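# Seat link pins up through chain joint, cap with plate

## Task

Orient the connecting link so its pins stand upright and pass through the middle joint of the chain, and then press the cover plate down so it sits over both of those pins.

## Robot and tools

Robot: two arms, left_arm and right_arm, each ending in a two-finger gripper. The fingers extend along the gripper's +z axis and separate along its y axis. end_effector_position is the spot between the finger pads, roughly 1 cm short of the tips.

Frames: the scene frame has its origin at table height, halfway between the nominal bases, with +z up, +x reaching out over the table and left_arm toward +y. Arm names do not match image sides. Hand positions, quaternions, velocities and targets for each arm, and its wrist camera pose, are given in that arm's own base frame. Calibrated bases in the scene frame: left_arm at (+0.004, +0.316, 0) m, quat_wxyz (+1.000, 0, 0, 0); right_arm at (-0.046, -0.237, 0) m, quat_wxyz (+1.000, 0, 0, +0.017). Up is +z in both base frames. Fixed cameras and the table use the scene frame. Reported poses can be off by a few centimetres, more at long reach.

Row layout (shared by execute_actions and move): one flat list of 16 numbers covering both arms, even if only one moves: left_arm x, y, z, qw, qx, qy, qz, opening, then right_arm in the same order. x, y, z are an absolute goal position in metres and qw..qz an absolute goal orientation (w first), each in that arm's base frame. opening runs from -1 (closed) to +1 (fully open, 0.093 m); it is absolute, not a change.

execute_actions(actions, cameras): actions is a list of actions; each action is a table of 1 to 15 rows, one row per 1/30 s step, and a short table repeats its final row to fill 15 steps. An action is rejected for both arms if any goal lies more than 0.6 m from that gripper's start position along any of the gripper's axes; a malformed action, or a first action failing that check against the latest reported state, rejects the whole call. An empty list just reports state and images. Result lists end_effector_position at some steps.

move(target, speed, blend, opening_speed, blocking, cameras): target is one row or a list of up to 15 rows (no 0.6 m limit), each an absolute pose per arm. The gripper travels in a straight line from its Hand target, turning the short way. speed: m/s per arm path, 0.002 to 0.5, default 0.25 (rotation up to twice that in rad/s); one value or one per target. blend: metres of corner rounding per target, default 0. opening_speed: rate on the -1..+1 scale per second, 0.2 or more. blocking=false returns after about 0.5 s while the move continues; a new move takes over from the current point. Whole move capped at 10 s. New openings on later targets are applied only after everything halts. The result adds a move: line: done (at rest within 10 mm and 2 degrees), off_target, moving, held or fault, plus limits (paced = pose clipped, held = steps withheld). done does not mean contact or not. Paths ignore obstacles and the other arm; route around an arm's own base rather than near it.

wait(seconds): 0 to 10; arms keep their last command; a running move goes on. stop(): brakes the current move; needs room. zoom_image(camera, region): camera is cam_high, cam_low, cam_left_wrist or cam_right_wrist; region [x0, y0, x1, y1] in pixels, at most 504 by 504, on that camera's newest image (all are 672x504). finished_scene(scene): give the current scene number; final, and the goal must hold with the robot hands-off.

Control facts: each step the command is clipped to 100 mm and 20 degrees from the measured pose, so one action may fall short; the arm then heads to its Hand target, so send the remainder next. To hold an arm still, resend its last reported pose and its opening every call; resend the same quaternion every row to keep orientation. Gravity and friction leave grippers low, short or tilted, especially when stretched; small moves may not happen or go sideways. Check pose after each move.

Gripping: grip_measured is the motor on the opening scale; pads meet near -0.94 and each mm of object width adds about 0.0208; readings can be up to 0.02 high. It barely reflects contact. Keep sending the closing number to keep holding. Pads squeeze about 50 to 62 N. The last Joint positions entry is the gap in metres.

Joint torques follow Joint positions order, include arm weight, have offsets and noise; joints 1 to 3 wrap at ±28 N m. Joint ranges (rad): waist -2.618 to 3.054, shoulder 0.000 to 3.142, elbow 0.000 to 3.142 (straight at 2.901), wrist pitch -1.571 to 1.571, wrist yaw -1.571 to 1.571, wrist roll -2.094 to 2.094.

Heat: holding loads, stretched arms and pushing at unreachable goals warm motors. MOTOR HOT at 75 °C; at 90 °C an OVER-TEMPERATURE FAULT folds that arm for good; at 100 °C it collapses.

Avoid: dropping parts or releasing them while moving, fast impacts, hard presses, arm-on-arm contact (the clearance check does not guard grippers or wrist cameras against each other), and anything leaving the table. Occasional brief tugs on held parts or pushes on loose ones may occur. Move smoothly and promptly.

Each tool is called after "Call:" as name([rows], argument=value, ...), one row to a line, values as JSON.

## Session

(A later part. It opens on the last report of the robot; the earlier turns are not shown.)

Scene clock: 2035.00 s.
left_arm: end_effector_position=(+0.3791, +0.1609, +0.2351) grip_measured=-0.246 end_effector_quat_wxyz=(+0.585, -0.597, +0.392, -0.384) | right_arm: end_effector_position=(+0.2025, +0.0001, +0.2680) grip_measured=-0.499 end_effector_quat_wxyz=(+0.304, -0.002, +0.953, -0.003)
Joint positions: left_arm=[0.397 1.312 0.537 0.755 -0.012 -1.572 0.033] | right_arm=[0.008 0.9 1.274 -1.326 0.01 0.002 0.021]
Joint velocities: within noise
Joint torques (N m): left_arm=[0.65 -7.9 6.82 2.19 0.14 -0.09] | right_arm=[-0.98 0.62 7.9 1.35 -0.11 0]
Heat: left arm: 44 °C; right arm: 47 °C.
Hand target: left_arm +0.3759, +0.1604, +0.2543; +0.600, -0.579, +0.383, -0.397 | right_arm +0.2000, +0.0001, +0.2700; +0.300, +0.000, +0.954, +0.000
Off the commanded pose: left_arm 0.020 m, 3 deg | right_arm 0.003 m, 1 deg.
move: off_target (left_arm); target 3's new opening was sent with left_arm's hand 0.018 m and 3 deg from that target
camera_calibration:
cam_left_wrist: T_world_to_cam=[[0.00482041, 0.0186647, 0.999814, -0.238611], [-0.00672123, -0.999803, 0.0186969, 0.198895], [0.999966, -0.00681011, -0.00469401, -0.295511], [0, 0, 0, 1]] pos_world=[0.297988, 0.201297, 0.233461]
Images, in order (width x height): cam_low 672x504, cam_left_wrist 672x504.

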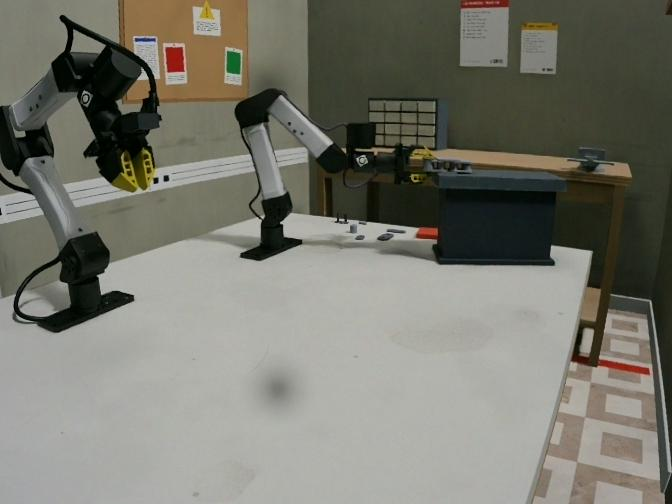

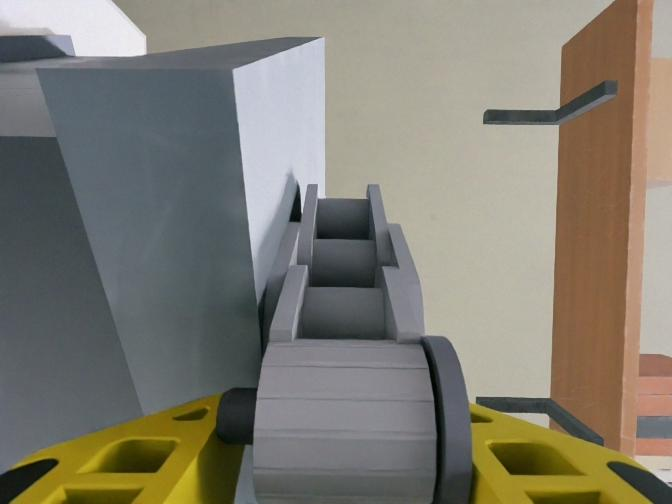

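Call:
move([
  [0.376,0.1605,0.2555,0.5998,-0.5793,0.3834,-0.3970,0.15,0.2,0,0.27,0.3,0,0.954,0,-0.5],
  [0.352,0.1505,0.2560,0.5998,-0.5793,0.3834,-0.3970,0.15,0.2,0,0.27,0.3,0,0.954,0,-0.5],
  [0.3765,0.1610,0.2560,0.5998,-0.5793,0.3834,-0.3970,0.05,0.2,0,0.27,0.3,0,0.954,0,-0.5],
], speed=0.06, opening_speed=0.8, cameras=["cam_left_wrist","cam_low"])

Call:
zoom_image(camera="cam_low", region=[380, 110, 500, 200])

Scene clock: 2045.03 s.
left_arm: end_effector_position=(+0.3711, +0.1573, +0.2378) grip_measured=+0.052 end_effector_quat_wxyz=(+0.586, -0.595, +0.391, -0.386) | right_arm: end_effector_position=(+0.2025, +0.0001, +0.2680) grip_measured=-0.499 end_effector_quat_wxyz=(+0.304, -0.002, +0.953, -0.003)
Joint positions: left_arm=[0.397 1.267 0.513 0.74 -0.011 -1.572 0.048] | right_arm=[0.008 0.9 1.274 -1.326 0.01 0.002 0.021]
Joint velocities: within noise
Joint torques (N m): left_arm=[0.77 -3.52 9.17 2.25 0.14 -0.09] | right_arm=[-1.09 0.46 7.8 1.37 -0.08 -0.05]
Heat: left arm: 44 °C; right arm: 47 °C.
Hand target: left_arm +0.3755, +0.1606, +0.2558; +0.600, -0.579, +0.384, -0.397 | right_arm +0.2000, +0.0001, +0.2700; +0.300, +0.000, +0.954, +0.000
Off the commanded pose: left_arm 0.019 m, 3 deg | right_arm 0.003 m, 1 deg.
move: off_target (left_arm); target 3's new opening was sent with left_arm's hand 0.020 m and 3 deg from that target
camera_calibration:
cam_left_wrist: T_world_to_cam=[[-0.000796388, 0.0163238, 0.999866, -0.238746], [-0.00796398, -0.999835, 0.0163169, 0.196252], [0.999968, -0.00794992, 0.000926259, -0.288652], [0, 0, 0, 1]] pos_world=[0.290016, 0.197823, 0.235779]
Images, in order (width x height): cam_low 672x504, cam_left_wrist 672x504.

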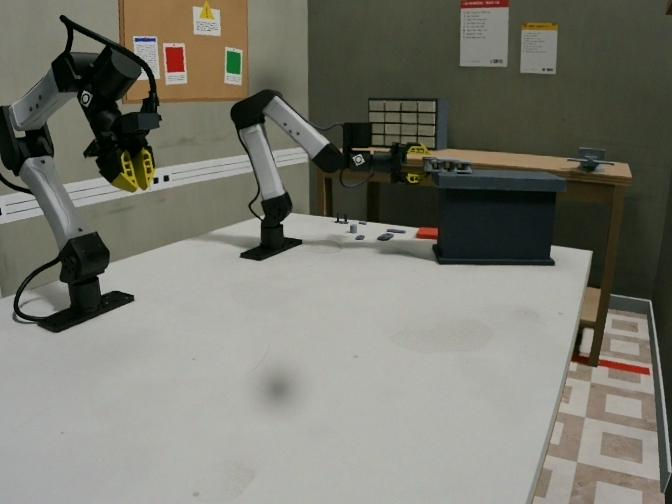

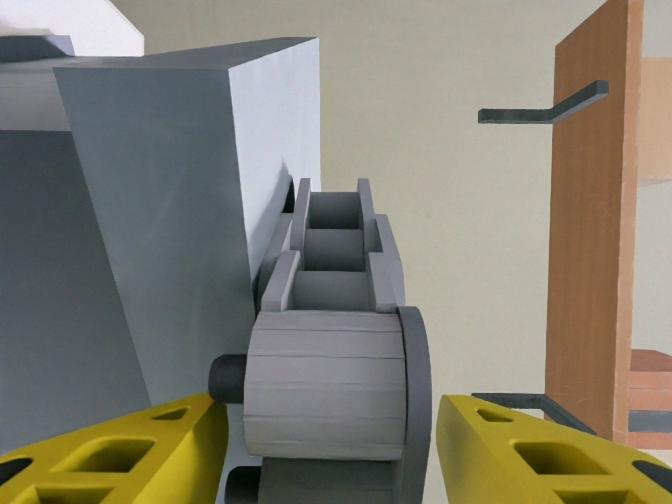

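Scaled by 4.200 from the camera's 672x504 image, which has a finer 960x720 frame.

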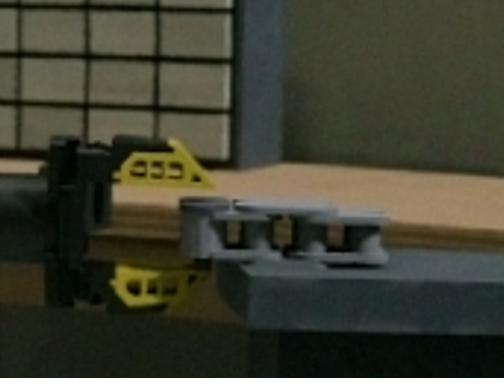

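Call:
zoom_image(camera="cam_left_wrist", region=[150, 320, 300, 504])

Scaled by 2.739 from the camera's 672x504 image, which has a finer 960x720 frame.

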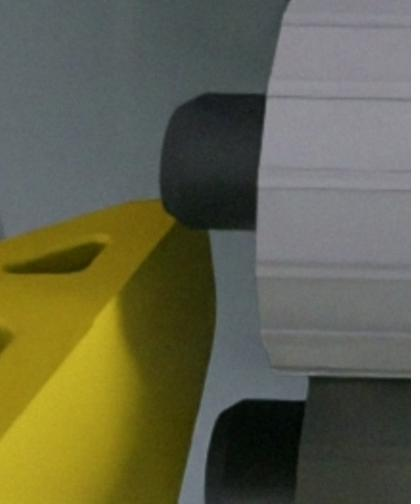

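Call:
move([
  [0.3765,0.1610,0.2550,0.5998,-0.5793,0.3834,-0.3970,-0.7,0.2,0,0.27,0.3,0,0.954,0,-0.5],
], speed=0.06, opening_speed=0.3, cameras=["cam_left_wrist","cam_low"])

Call:
zoom_image(camera="cam_low", region=[380, 110, 500, 200])

Scene clock: 2064.00 s.
left_arm: end_effector_position=(+0.3714, +0.1575, +0.2390) grip_measured=-0.429 end_effector_quat_wxyz=(+0.588, -0.593, +0.390, -0.388) | right_arm: end_effector_position=(+0.2025, +0.0001, +0.2680) grip_measured=-0.499 end_effector_quat_wxyz=(+0.304, -0.002, +0.953, -0.003)
Joint positions: left_arm=[0.397 1.27 0.513 0.75 -0.011 -1.572 0.025] | right_arm=[0.008 0.9 1.274 -1.326 0.01 0.002 0.021]
Joint velocities: within noise
Joint torques (N m): left_arm=[0.76 -3.47 8.98 2.21 0.14 -0.09] | right_arm=[-0.98 0.55 7.92 1.34 -0.11 -0.06]
Heat: left arm: 47 °C; right arm: 47 °C.
Hand target: left_arm +0.3757, +0.1607, +0.2549; +0.600, -0.579, +0.383, -0.397 | right_arm +0.2000, +0.0001, +0.2700; +0.300, +0.000, +0.954, +0.000
Off the commanded pose: left_arm 0.017 m, 2 deg | right_arm 0.003 m, 1 deg.
move: off_target (left_arm)
camera_calibration:
cam_left_wrist: T_world_to_cam=[[-0.00743144, 0.0143722, 0.999869, -0.237265], [-0.00805706, -0.999865, 0.0143122, 0.196891], [0.99994, -0.00794965, 0.00754624, -0.290556], [0, 0, 0, 1]] pos_world=[0.290361, 0.197965, 0.236609]
Images, in order (width x height): cam_low 672x504, cam_left_wrist 672x504.

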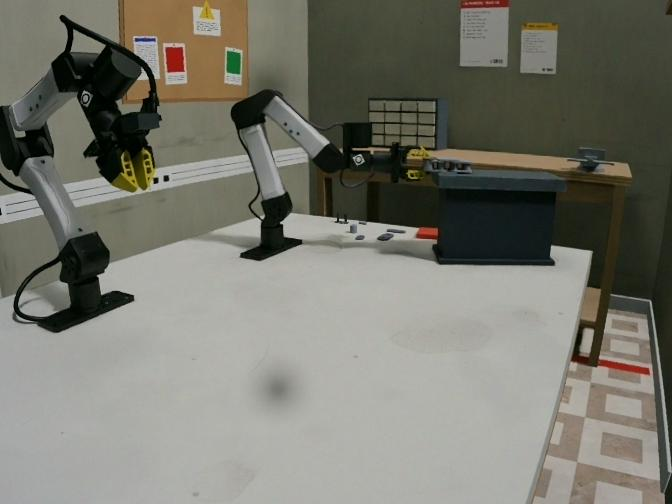

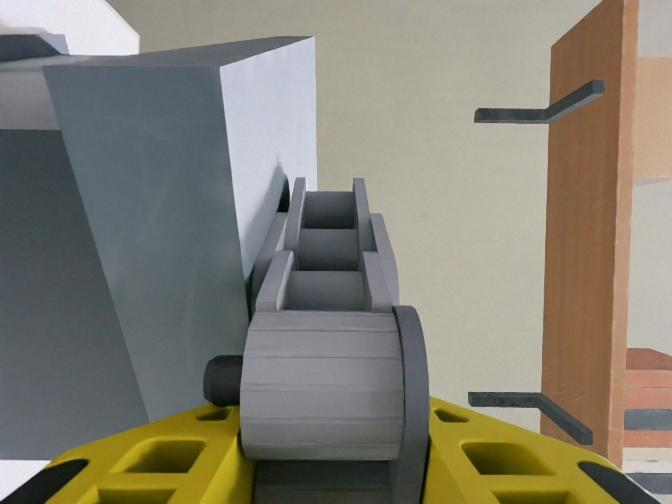

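Scaled by 4.200 from the camera's 672x504 image, which has a finer 960x720 frame.

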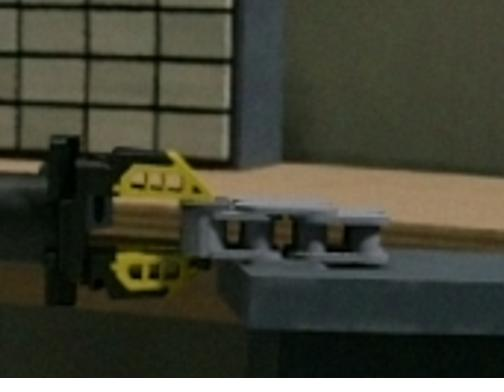

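Call:
move([
  [0.372,0.160,0.335,0.5248,-0.6481,0.4289,-0.3473,-0.8,0.2,0,0.27,0.3,0,0.954,0,-0.5],
  [0.350,0.152,0.375,0.5248,-0.6481,0.4289,-0.3473,-0.8,0.2,0,0.27,0.3,0,0.954,0,-0.5],
  [0.265,0.112,0.365,0.5248,-0.6481,0.4289,-0.3473,-0.8,0.2,0,0.27,0.3,0,0.954,0,-0.5],
], speed=[0.12,0.12,0.15], blend=0.015, cameras=["cam_left_wrist","cam_low"])

Scene clock: 2085.83 s.
left_arm: end_effector_position=(+0.2441, +0.1059, +0.2929) grip_measured=-0.429 end_effector_quat_wxyz=(-0.427, +0.720, -0.472, +0.279) | right_arm: end_effector_position=(+0.2025, +0.0001, +0.2680) grip_measured=-0.499 end_effector_quat_wxyz=(+0.304, -0.002, +0.953, -0.003)
Joint positions: left_arm=[0.405 0.759 0.988 -0.73 -0.006 -1.572 0.025] | right_arm=[0.008 0.9 1.274 -1.326 0.01 0.002 0.021]
Joint velocities: within noise
Joint torques (N m): left_arm=[-0.77 -4.93 8.85 3.94 0.01 -0.11] | right_arm=[-0.85 0.43 8.03 1.39 -0.06 -0.04]
Heat: left arm: 49 °C; right arm: 47 °C.
Hand target: left_arm +0.2506, +0.1061, +0.3642; -0.521, +0.651, -0.431, +0.345 | right_arm +0.2000, +0.0001, +0.2700; +0.300, +0.000, +0.954, +0.000
Off the commanded pose: left_arm 0.075 m, 17 deg | right_arm 0.003 m, 1 deg.
move: off_target (left_arm)
camera_calibration:
cam_left_wrist: T_world_to_cam=[[0.42769, 0.201127, 0.881266, -0.382536], [0.0459614, -0.978509, 0.201014, 0.0733625], [0.902756, -0.0454676, -0.427743, -0.00890502], [0, 0, 0, 1]] pos_world=[0.168274, 0.148319, 0.31856]
Images, in order (width x height): cam_low 672x504, cam_left_wrist 672x504.

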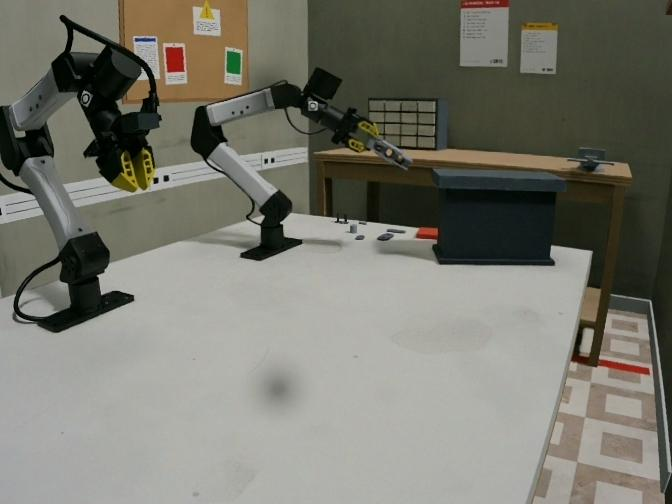

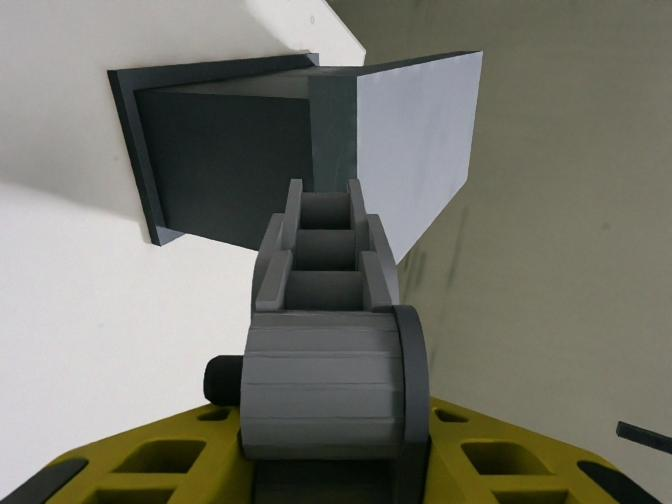

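Call:
move([
  [0.265,0.112,0.320,0.3524,-0.7558,0.5002,-0.2332,-0.8,0.2,0,0.27,0.3,0,0.954,0,-0.5],
  [0.270,0.115,0.240,0.1088,-0.8268,0.5472,-0.0721,-0.8,0.2,0,0.27,0.3,0,0.954,0,-0.5],
], speed=[0.2,0.2], blend=0.02, cameras=["cam_left_wrist","cam_low"])

Scene clock: 2094.67 s.
left_arm: end_effector_position=(+0.2550, +0.1105, +0.2170) grip_measured=-0.429 end_effector_quat_wxyz=(-0.068, +0.833, -0.548, +0.041) | right_arm: end_effector_position=(+0.2025, +0.0001, +0.2680) grip_measured=-0.499 end_effector_quat_wxyz=(+0.304, -0.002, +0.953, -0.003)
Joint positions: left_arm=[0.405 1.496 1.577 -1.493 -0.006 -1.572 0.025] | right_arm=[0.008 0.9 1.274 -1.326 0.01 0.002 0.021]
Joint velocities: within noise
Joint torques (N m): left_arm=[-0.39 -7.06 10.66 0.89 0 -0.12] | right_arm=[-0.99 0.61 7.64 1.37 -0.11 -0.02]
Heat: left arm: 52 °C; right arm: 47 °C.
Hand target: left_arm +0.2684, +0.1144, +0.2402; -0.109, +0.827, -0.547, +0.072 | right_arm +0.2000, +0.0001, +0.2700; +0.300, +0.000, +0.954, +0.000
Off the commanded pose: left_arm 0.028 m, 6 deg | right_arm 0.003 m, 1 deg.
move: off_target (left_arm)
camera_calibration:
cam_left_wrist: T_world_to_cam=[[0.899616, 0.403641, 0.16663, -0.308926], [0.314265, -0.863374, 0.394744, -0.0304821], [0.303199, -0.302752, -0.903555, 0.233565], [0, 0, 0, 1]] pos_world=[0.216677, 0.16909, 0.274548]
Images, in order (width x height): cam_low 672x504, cam_left_wrist 672x504.

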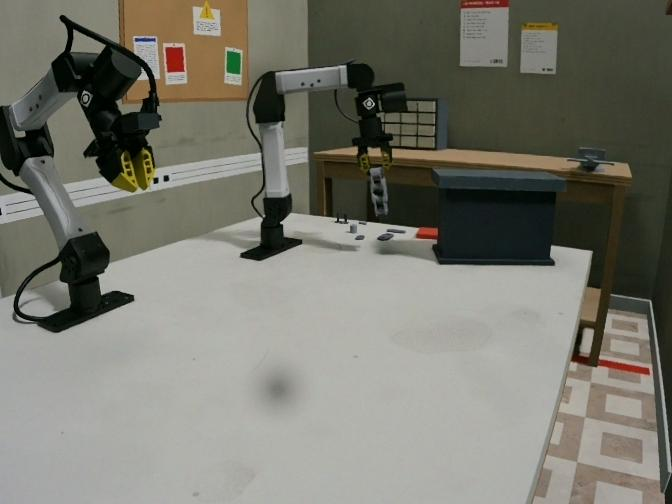

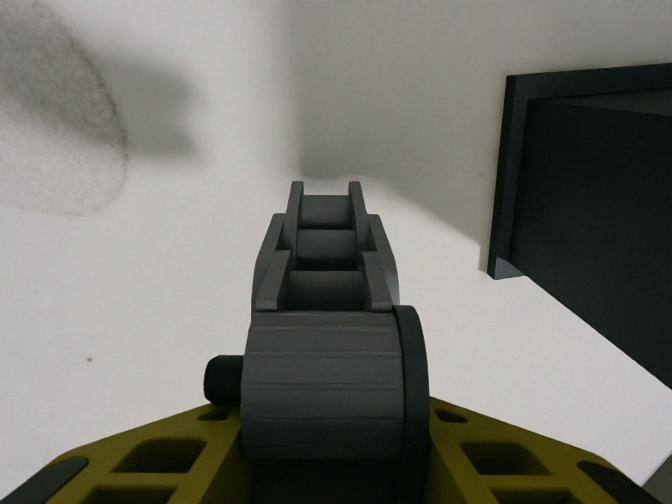

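Call:
move([
  [0.270,0.115,0.245,0.1281,-0.5545,0.8219,-0.0249,-0.8,0.2,0,0.27,0.3,0,0.954,0,-0.5],
  [0.270,0.115,0.245,0.1279,-0.1977,0.9715,0.0260,-0.8,0.2,0,0.27,0.3,0,0.954,0,-0.5],
  [0.270,0.115,0.245,0.1082,0.1891,0.9733,0.0729,-0.8,0.2,0,0.27,0.3,0,0.954,0,-0.5],
  [0.270,0.115,0.245,0.0721,0.5472,0.8268,0.1088,-0.8,0.2,0,0.27,0.3,0,0.954,0,-0.5],
], speed=0.22, blend=0.02, cameras=["cam_left_wrist","cam_low"])

Scene clock: 2108.40 s.
left_arm: end_effector_position=(+0.2536, +0.1099, +0.2238) grip_measured=-0.429 end_effector_quat_wxyz=(+0.042, +0.544, +0.835, +0.069) | right_arm: end_effector_position=(+0.2025, +0.0001, +0.2680) grip_measured=-0.499 end_effector_quat_wxyz=(+0.304, -0.002, +0.953, -0.003)
Joint positions: left_arm=[0.405 1.496 1.605 -1.518 -0.006 1.561 0.025] | right_arm=[0.008 0.9 1.274 -1.326 0.01 0.002 0.021]
Joint velocities: within noise
Joint torques (N m): left_arm=[-0.43 -6.2 10.7 0.91 0.11 -0.05] | right_arm=[-0.98 0.49 7.92 1.41 -0.1 -0.01]
Heat: left arm: 49 °C; right arm: 47 °C.
Hand target: left_arm +0.2685, +0.1144, +0.2453; +0.072, +0.547, +0.827, +0.109 | right_arm +0.2000, +0.0001, +0.2700; +0.300, +0.000, +0.954, +0.000
Off the commanded pose: left_arm 0.027 m, 6 deg | right_arm 0.003 m, 1 deg.
move: off_target (left_arm)
camera_calibration:
cam_left_wrist: T_world_to_cam=[[-0.898464, -0.411719, -0.152483, 0.3085], [-0.437015, 0.805248, 0.400742, -0.0275297], [-0.0422063, 0.42669, -0.903413, 0.247373], [0, 0, 0, 1]] pos_world=[0.275586, 0.0436318, 0.281553]
Images, in order (width x height): cam_low 672x504, cam_left_wrist 672x504.

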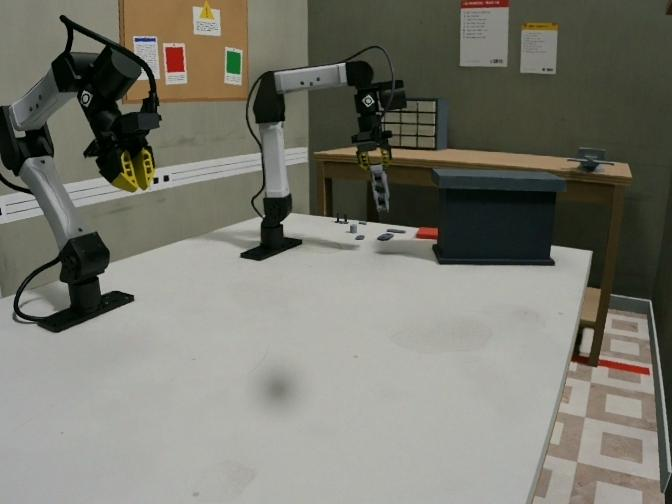

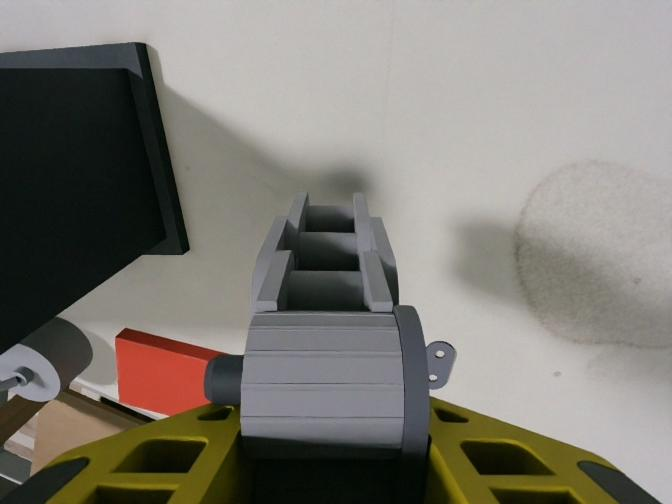

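Call:
move([
  [0.270,0.115,0.320,0.2332,0.5002,0.7558,0.3524,-0.8,0.2,0,0.27,0.3,0,0.954,0,-0.5],
  [0.270,0.115,0.385,0.3473,0.4289,0.6481,0.5248,-0.8,0.2,0,0.27,0.3,0,0.954,0,-0.5],
], speed=[0.2,0.2], blend=0.02, cameras=["cam_left_wrist","cam_low"])

Scene clock: 2123.00 s.
left_arm: end_effector_position=(+0.2453, +0.1064, +0.3114) grip_measured=-0.429 end_effector_quat_wxyz=(+0.276, +0.471, +0.725, +0.420) | right_arm: end_effector_position=(+0.2025, +0.0001, +0.2680) grip_measured=-0.499 end_effector_quat_wxyz=(+0.304, -0.002, +0.953, -0.003)
Joint positions: left_arm=[0.405 0.813 1.097 -0.803 -0.006 1.562 0.025] | right_arm=[0.008 0.9 1.274 -1.326 0.01 0.002 0.021]
Joint velocities: within noise
Joint torques (N m): left_arm=[-0.43 -4.7 8.32 4.23 0.08 -0.13] | right_arm=[-1.07 0.32 7.86 1.39 -0.11 -0.04]
Heat: left arm: 49 °C; right arm: 47 °C.
Hand target: left_arm +0.2537, +0.1082, +0.3844; +0.343, +0.431, +0.653, +0.520 | right_arm +0.2000, +0.0001, +0.2700; +0.300, +0.000, +0.954, +0.000
Off the commanded pose: left_arm 0.078 m, 18 deg | right_arm 0.003 m, 1 deg.
move: off_target (left_arm); limits=paced
camera_calibration:
cam_left_wrist: T_world_to_cam=[[-0.453126, -0.219783, -0.863929, 0.404861], [-0.69431, 0.694851, 0.187392, 0.0779069], [0.559116, 0.684746, -0.467452, 0.0169584], [0, 0, 0, 1]] pos_world=[0.228063, 0.0232358, 0.343099]
Images, in order (width x height): cam_low 672x504, cam_left_wrist 672x504.

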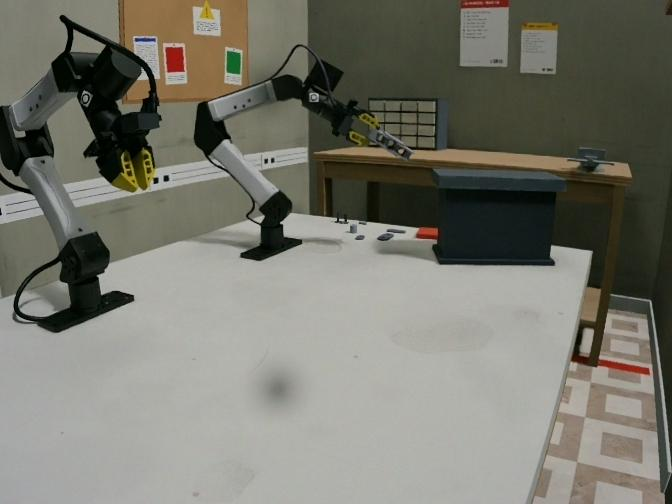

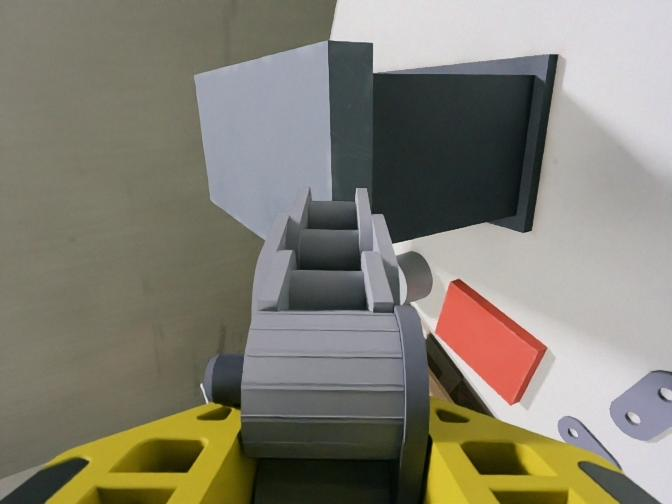

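Call:
move([
  [0.31,0.132,0.390,0.3693,0.4101,0.6197,0.5580,-0.8,0.2,0,0.27,0.3,0,0.954,0,-0.5],
  [0.355,0.151,0.375,0.3693,0.4101,0.6197,0.5580,-0.8,0.2,0,0.27,0.3,0,0.954,0,-0.5],
], speed=[0.15,0.15], blend=0.02, cameras=["cam_low"])

Call:
zoom_image(camera="cam_low", region=[340, 60, 500, 200])

Scene clock: 2133.27 s.
left_arm: end_effector_position=(+0.3267, +0.1413, +0.2963) grip_measured=-0.430 end_effector_quat_wxyz=(+0.300, +0.457, +0.703, +0.455) | right_arm: end_effector_position=(+0.2025, +0.0001, +0.2680) grip_measured=-0.499 end_effector_quat_wxyz=(+0.304, -0.002, +0.953, -0.003)
Joint positions: left_arm=[0.405 1.047 1.018 -0.39 -0.006 1.562 0.025] | right_arm=[0.008 0.9 1.274 -1.326 0.01 0.002 0.021]
Joint velocities: within noise
Joint torques (N m): left_arm=[-0.51 -5.72 9.28 4.37 0.07 -0.14] | right_arm=[-1.1 0.59 7.83 1.39 -0.12 -0.06]
Heat: left arm: 60 °C; right arm: 47 °C.
Hand target: left_arm +0.3363, +0.1431, +0.3745; +0.364, +0.414, +0.627, +0.551 | right_arm +0.2000, +0.0001, +0.2700; +0.300, +0.000, +0.954, +0.000
Off the commanded pose: left_arm 0.084 m, 18 deg | right_arm 0.003 m, 1 deg.
move: off_target (left_arm); limits=paced
Images, in order (width x height): cam_low 672x504.

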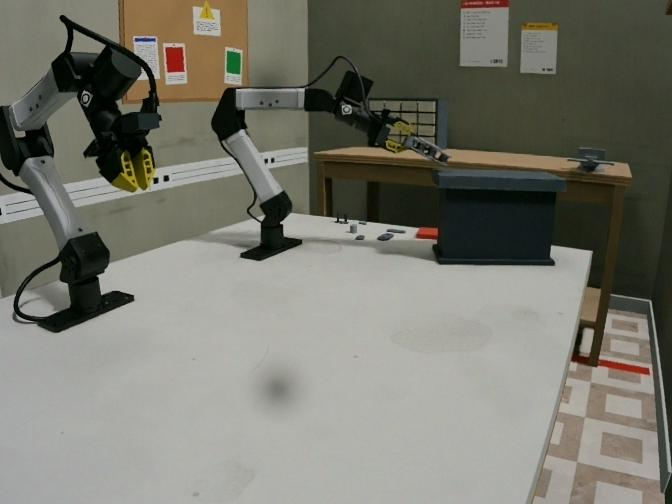

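Scaled by 3.150 from the camera's 672x504 image, which has a finer 960x720 frame.

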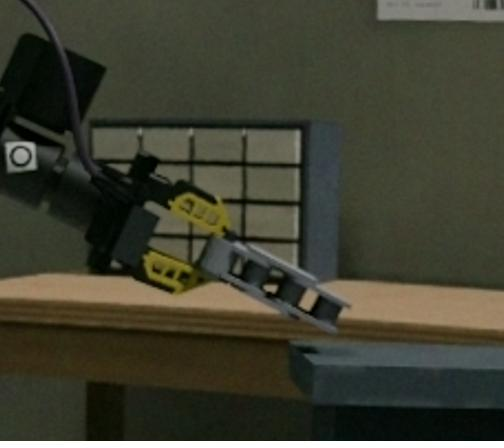

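Call:
move([
  [0.375,0.1605,0.370,0.3834,0.3969,0.5998,0.5793,-0.8,0.2,0,0.27,0.3,0,0.954,0,-0.5],
  [0.390,0.1665,0.340,0.3834,0.3969,0.5998,0.5793,-0.8,0.2,0,0.27,0.3,0,0.954,0,-0.5],
], speed=[0.12,0.12], blend=0.02, cameras=["cam_low"])

Call:
zoom_image(camera="cam_low", region=[340, 60, 500, 200])

Scene clock: 2146.67 s.
left_arm: end_effector_position=(+0.3702, +0.1600, +0.2699) grip_measured=-0.429 end_effector_quat_wxyz=(+0.325, +0.440, +0.677, +0.493) | right_arm: end_effector_position=(+0.2025, +0.0001, +0.2680) grip_measured=-0.499 end_effector_quat_wxyz=(+0.304, -0.002, +0.953, -0.003)
Joint positions: left_arm=[0.405 1.184 0.885 -0.008 -0.006 1.562 0.025] | right_arm=[0.008 0.9 1.274 -1.326 0.01 0.002 0.021]
Joint velocities: within noise
Joint torques (N m): left_arm=[-0.29 -6.32 8.99 4.16 0.09 -0.13] | right_arm=[-1.03 0.61 7.8 1.35 -0.14 -0.02]
Heat: left arm: 64 °C; right arm: 47 °C.
Hand target: left_arm +0.3772, +0.1611, +0.3395; +0.379, +0.400, +0.606, +0.574 | right_arm +0.2000, +0.0001, +0.2700; +0.300, +0.000, +0.954, +0.000
Off the commanded pose: left_arm 0.073 m, 16 deg | right_arm 0.003 m, 1 deg.
move: off_target (left_arm); blend cut to 0.017 m at target 1; limits=paced
Images, in order (width x height): cam_low 672x504.

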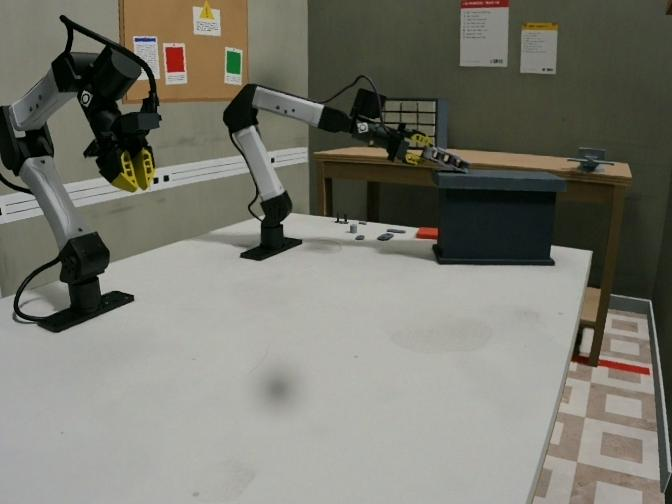

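Scaled by 3.150 from the camera's 672x504 image, which has a finer 960x720 frame.

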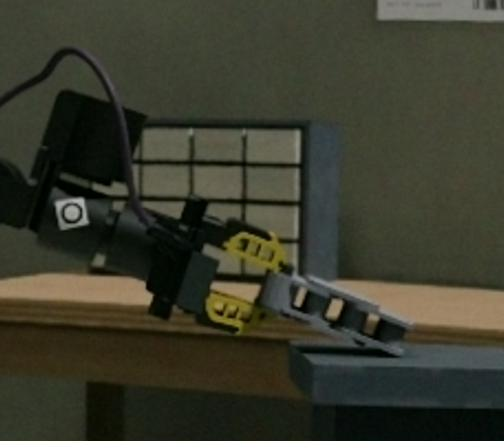

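Call:
move([
  [0.382,0.1635,0.300,0.3897,0.3902,0.5896,0.5896,-0.8,0.2,0,0.27,0.3,0,0.954,0,-0.5],
  [0.378,0.1620,0.268,0.3897,0.3902,0.5896,0.5896,-0.8,0.2,0,0.27,0.3,0,0.954,0,-0.5],
], speed=[0.1,0.06], blend=0.01, cameras=["cam_low"])

Call:
zoom_image(camera="cam_low", region=[380, 110, 500, 200])

Scene clock: 2154.20 s.
left_arm: end_effector_position=(+0.3745, +0.1618, +0.2440) grip_measured=-0.429 end_effector_quat_wxyz=(+0.370, +0.404, +0.622, +0.560) | right_arm: end_effector_position=(+0.2025, +0.0001, +0.2680) grip_measured=-0.499 end_effector_quat_wxyz=(+0.304, -0.002, +0.953, -0.003)
Joint positions: left_arm=[0.405 1.235 0.609 0.527 -0.006 1.562 0.025] | right_arm=[0.008 0.9 1.274 -1.326 0.01 0.002 0.021]
Joint velocities: within noise
Joint torques (N m): left_arm=[-0.05 -4.49 6.98 2.95 0.1 -0.13] | right_arm=[-0.95 0.64 7.8 1.39 -0.11 -0.03]
Heat: left arm: 64 °C; right arm: 47 °C.
Hand target: left_arm +0.3766, +0.1614, +0.2680; +0.389, +0.391, +0.591, +0.589 | right_arm +0.2000, +0.0001, +0.2700; +0.300, +0.000, +0.954, +0.000
Off the commanded pose: left_arm 0.024 m, 6 deg | right_arm 0.003 m, 1 deg.
move: off_target (left_arm)
Images, in order (width x height): cam_low 672x504.

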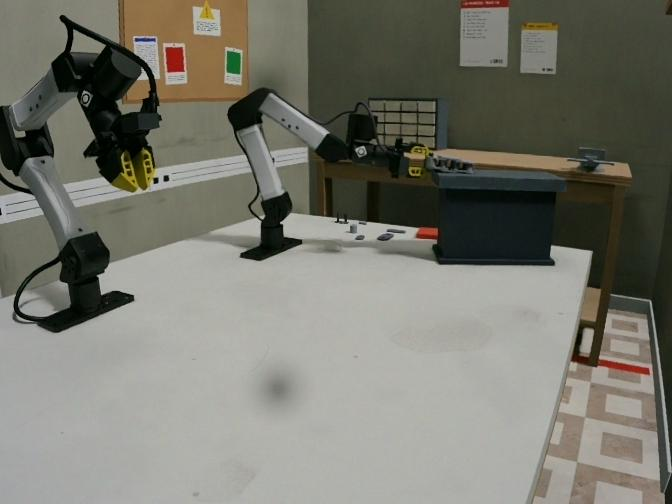

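Scaled by 4.200 from the camera's 672x504 image, which has a finer 960x720 frame.

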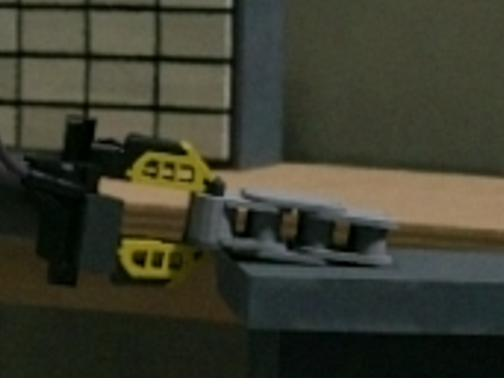

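Call:
move([
  [0.378,0.1620,0.254,0.4010,0.3790,0.5760,0.6040,-0.8,0.2,0,0.27,0.3,0,0.954,0,-0.5],
], speed=[0.04], cameras=["cam_low","cam_left_wrist"])

Call:
zoom_image(camera="cam_low", region=[380, 110, 500, 200])

Scene clock: 2163.80 s.
left_arm: end_effector_position=(+0.3765, +0.1627, +0.2373) grip_measured=-0.429 end_effector_quat_wxyz=(+0.386, +0.389, +0.600, +0.584) | right_arm: end_effector_position=(+0.2025, +0.0001, +0.2680) grip_measured=-0.499 end_effector_quat_wxyz=(+0.304, -0.002, +0.953, -0.003)
Joint positions: left_arm=[0.405 1.298 0.538 0.738 -0.006 1.562 0.025] | right_arm=[0.008 0.9 1.274 -1.326 0.01 0.002 0.021]
Joint velocities: within noise
Joint torques (N m): left_arm=[-0.06 -4.45 6.43 2.76 0.09 -0.19] | right_arm=[-1.24 0.47 7.88 1.38 -0.12 0.03]
Heat: left arm: 61 °C; right arm: 47 °C.
Hand target: left_arm +0.3774, +0.1618, +0.2538; +0.400, +0.379, +0.576, +0.603 | right_arm +0.2000, +0.0001, +0.2700; +0.300, +0.000, +0.954, +0.000
Off the commanded pose: left_arm 0.017 m, 4 deg | right_arm 0.003 m, 1 deg.
move: off_target (left_arm)
camera_calibration:
cam_left_wrist: T_world_to_cam=[[-0.0187573, -0.0329701, -0.99928, 0.250798], [-0.735939, 0.676994, -0.00852248, 0.208831], [0.676788, 0.735249, -0.0369626, -0.28426], [0, 0, 0, 1]] pos_world=[0.350775, 0.0758933, 0.24189]
Images, in order (width x height): cam_low 672x504, cam_left_wrist 672x504.

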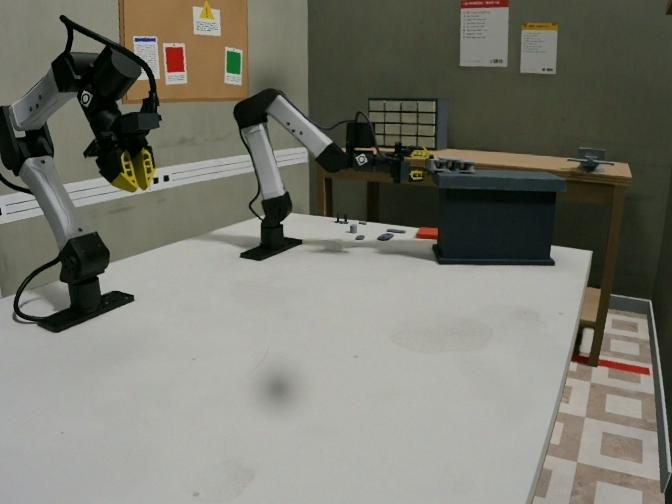

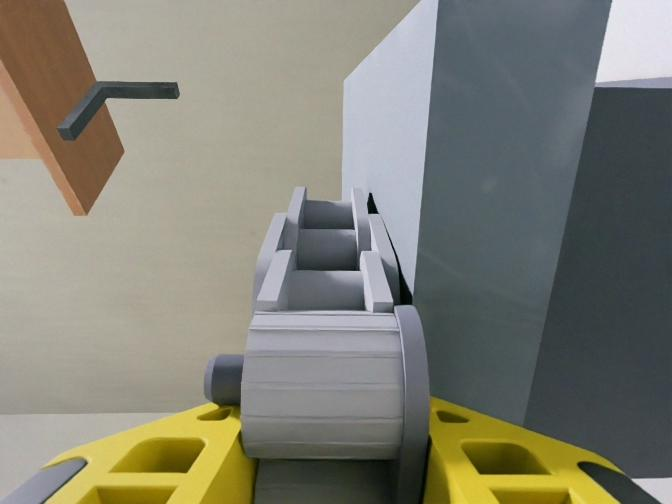

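Scaled by 4.200 from the camera's 672x504 image, which has a finer 960x720 frame.

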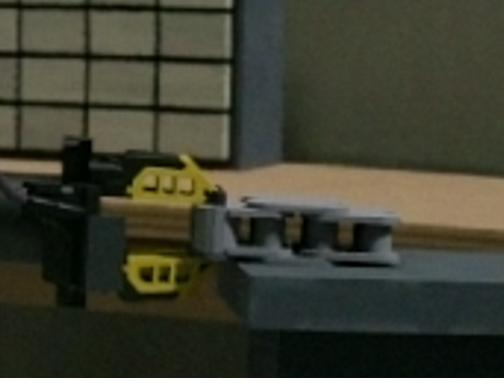

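Call:
move([
  [0.378,0.1620,0.248,0.4010,0.3790,0.5760,0.6040,-0.8,0.2,0,0.27,0.3,0,0.954,0,-0.5],
  [0.378,0.1620,0.248,0.4010,0.3790,0.5760,0.6040,0.1,0.2,0,0.27,0.3,0,0.954,0,-0.5],
], speed=[0.04,0.04], opening_speed=0.6, cameras=["cam_low","cam_left_wrist"])

Call:
zoom_image(camera="cam_low", region=[380, 110, 500, 200])

Scene clock: 2174.87 s.
left_arm: end_effector_position=(+0.3768, +0.1628, +0.2439) grip_measured=+0.098 end_effector_quat_wxyz=(+0.395, +0.379, +0.585, +0.598) | right_arm: end_effector_position=(+0.2025, +0.0001, +0.2680) grip_measured=-0.499 end_effector_quat_wxyz=(+0.304, -0.002, +0.953, -0.003)
Joint positions: left_arm=[0.405 1.315 0.524 0.819 -0.006 1.562 0.05] | right_arm=[0.008 0.9 1.274 -1.326 0.01 0.002 0.021]
Joint velocities: within noise
Joint torques (N m): left_arm=[-0.06 -4.1 6.22 2.27 0.09 -0.19] | right_arm=[-0.94 0.35 7.77 1.41 -0.08 -0.05]
Heat: left arm: 59 °C; right arm: 47 °C.
Hand target: left_arm +0.3779, +0.1620, +0.2479; +0.401, +0.379, +0.576, +0.604 | right_arm +0.2000, +0.0001, +0.2700; +0.300, +0.000, +0.954, +0.000
Off the commanded pose: left_arm 0.004 m, 1 deg | right_arm 0.003 m, 1 deg.
move: done; target 2's new opening was sent with left_arm's hand 0.012 m and 3 deg from that target
camera_calibration:
cam_left_wrist: T_world_to_cam=[[0.0271487, -0.0132707, -0.999543, 0.237011], [-0.735078, 0.677364, -0.0289588, 0.213616], [0.677439, 0.735529, 0.00863452, -0.295712], [0, 0, 0, 1]] pos_world=[0.350917, 0.0759542, 0.245642]
Images, in order (width x height): cam_low 672x504, cam_left_wrist 672x504.

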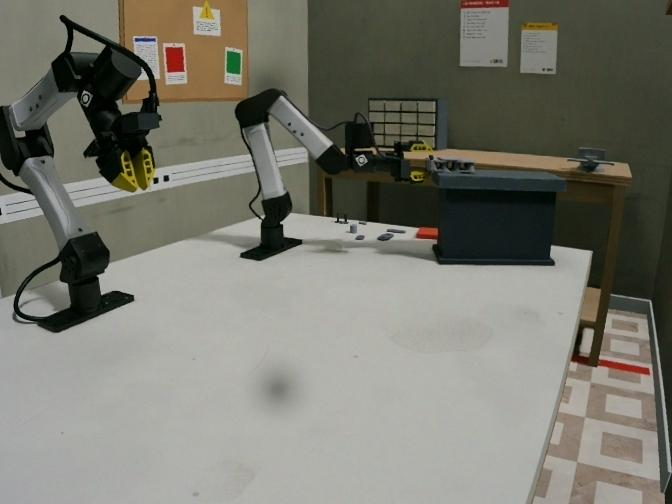

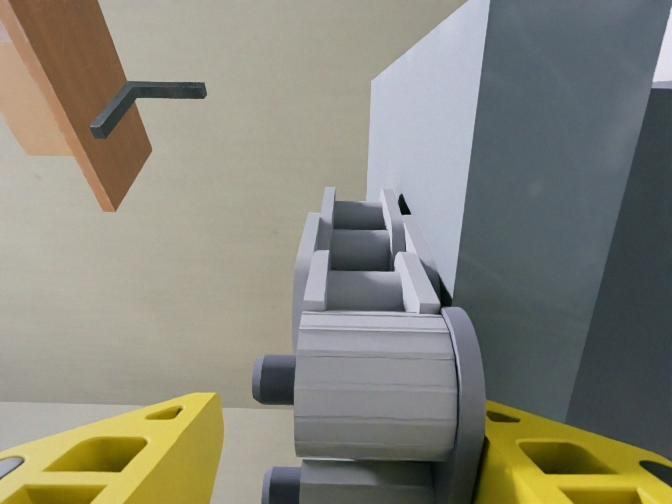

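Scaled by 4.200 from the camera's 672x504 image, which has a finer 960x720 frame.

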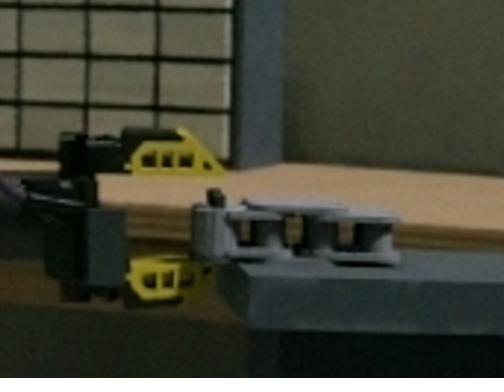

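Call:
move([
  [0.378,0.1620,0.240,0.4010,0.3790,0.5760,0.6040,0.1,0.2,0,0.27,0.3,0,0.954,0,-0.5],
], speed=[0.04], cameras=["cam_low","cam_left_wrist"])

Call:
zoom_image(camera="cam_low", region=[400, 130, 480, 190])

Scene clock: 2199.37 s.
left_arm: end_effector_position=(+0.3775, +0.1631, +0.2415) grip_measured=+0.098 end_effector_quat_wxyz=(+0.398, +0.377, +0.580, +0.602) | right_arm: end_effector_position=(+0.2025, +0.0001, +0.2680) grip_measured=-0.499 end_effector_quat_wxyz=(+0.304, -0.002, +0.953, -0.003)
Joint positions: left_arm=[0.405 1.336 0.512 0.867 -0.006 1.562 0.05] | right_arm=[0.008 0.9 1.274 -1.326 0.01 0.002 0.021]
Joint velocities: within noise
Joint torques (N m): left_arm=[-0.08 -3.96 5.48 2.23 0.09 -0.19] | right_arm=[-0.87 0.59 7.75 1.37 -0.08 -0.05]
Heat: left arm: 56 °C; right arm: 47 °C.
Hand target: left_arm +0.3779, +0.1620, +0.2399; +0.401, +0.379, +0.576, +0.603 | right_arm +0.2000, +0.0001, +0.2700; +0.300, +0.000, +0.954, +0.000
Off the commanded pose: left_arm 0.002 m, 1 deg | right_arm 0.003 m, 1 deg.
move: done
camera_calibration:
cam_left_wrist: T_world_to_cam=[[0.0401113, -0.00770817, -0.999165, 0.228614], [-0.734665, 0.677541, -0.03472, 0.215075], [0.677243, 0.735445, 0.0215141, -0.299438], [0, 0, 0, 1]] pos_world=[0.35163, 0.0762603, 0.242333]
Images, in order (width x height): cam_low 672x504, cam_left_wrist 672x504.

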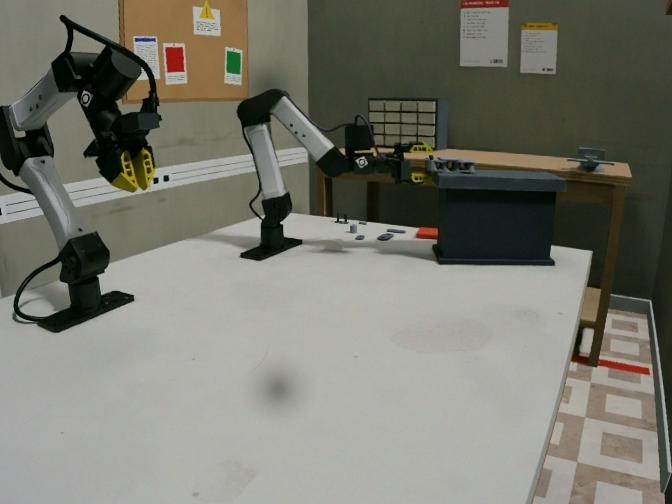

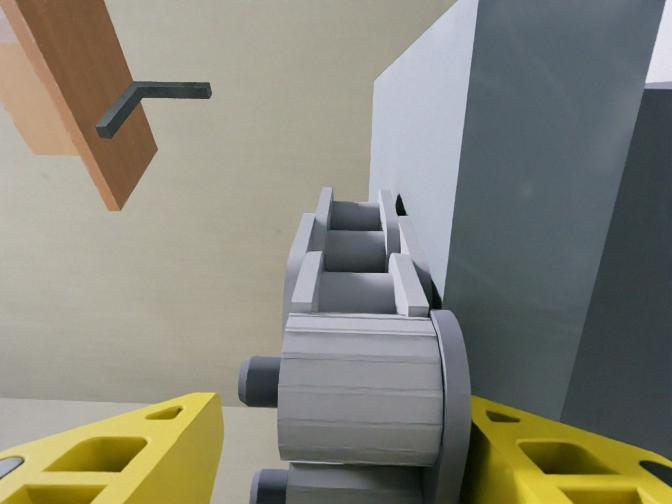

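Scaled by 6.300 from the camera's 672x504 image, which has a finer 960x720 frame.

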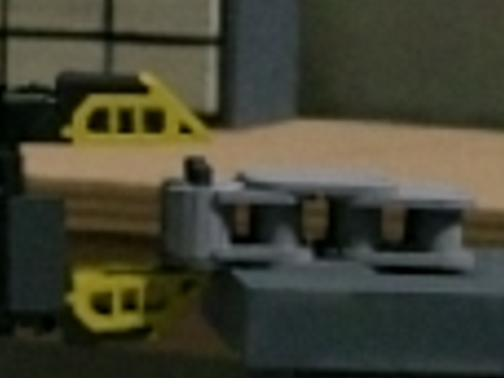

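Call:
move([
  [0.378,0.1620,0.232,0.4010,0.3790,0.5760,0.6040,0.1,0.2,0,0.27,0.3,0,0.954,0,-0.5],
], speed=[0.04], cameras=["cam_low","cam_left_wrist"])

Call:
zoom_image(camera="cam_low", region=[400, 130, 480, 190])

Scene clock: 2205.47 s.
left_arm: end_effector_position=(+0.3777, +0.1632, +0.2337) grip_measured=+0.098 end_effector_quat_wxyz=(+0.398, +0.376, +0.580, +0.603) | right_arm: end_effector_position=(+0.2025, +0.0001, +0.2680) grip_measured=-0.499 end_effector_quat_wxyz=(+0.304, -0.002, +0.953, -0.003)
Joint positions: left_arm=[0.405 1.363 0.492 0.914 -0.006 1.562 0.05] | right_arm=[0.008 0.9 1.274 -1.326 0.01 0.002 0.021]
Joint velocities: within noise
Joint torques (N m): left_arm=[-0.05 -4.03 5.34 2.21 0.09 -0.19] | right_arm=[-1.02 0.44 7.83 1.4 -0.1 -0.04]
Heat: left arm: 55 °C; right arm: 47 °C.
Hand target: left_arm +0.3780, +0.1620, +0.2321; +0.401, +0.379, +0.576, +0.604 | right_arm +0.2000, +0.0001, +0.2700; +0.300, +0.000, +0.954, +0.000
Off the commanded pose: left_arm 0.002 m, 1 deg | right_arm 0.003 m, 1 deg.
move: done
camera_calibration:
cam_left_wrist: T_world_to_cam=[[0.0408118, -0.00740756, -0.999139, 0.220523], [-0.734641, 0.677551, -0.0350312, 0.214942], [0.677228, 0.735438, 0.0222102, -0.299594], [0, 0, 0, 1]] pos_world=[0.351798, 0.0763323, 0.234517]
Images, in order (width x height): cam_low 672x504, cam_left_wrist 672x504.

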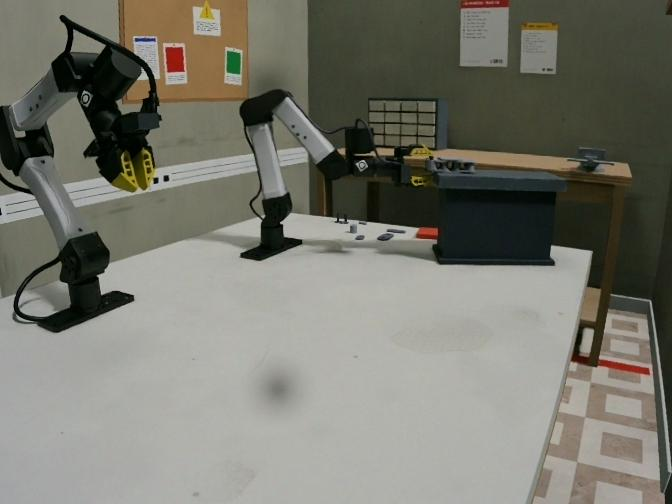

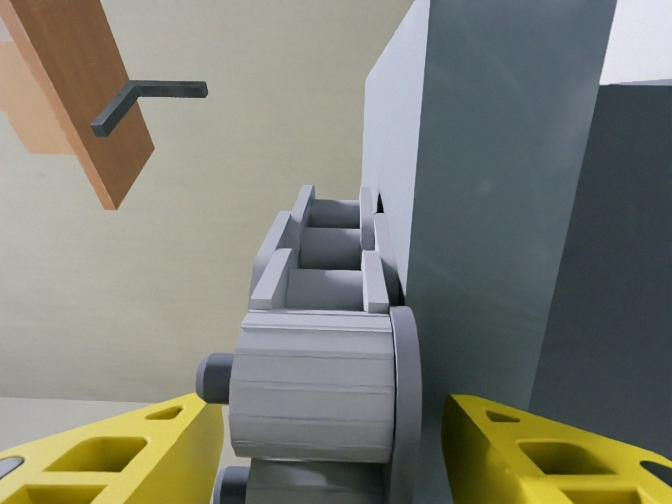

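Scaled by 6.300 from the camera's 672x504 image, which has a finer 960x720 frame.

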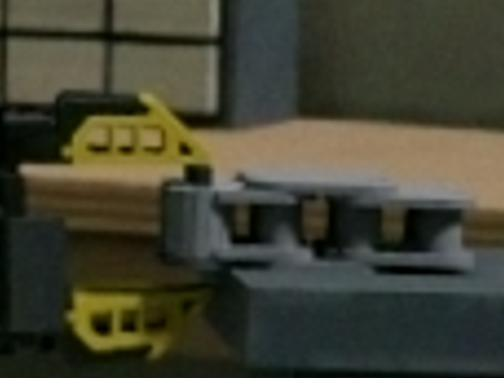

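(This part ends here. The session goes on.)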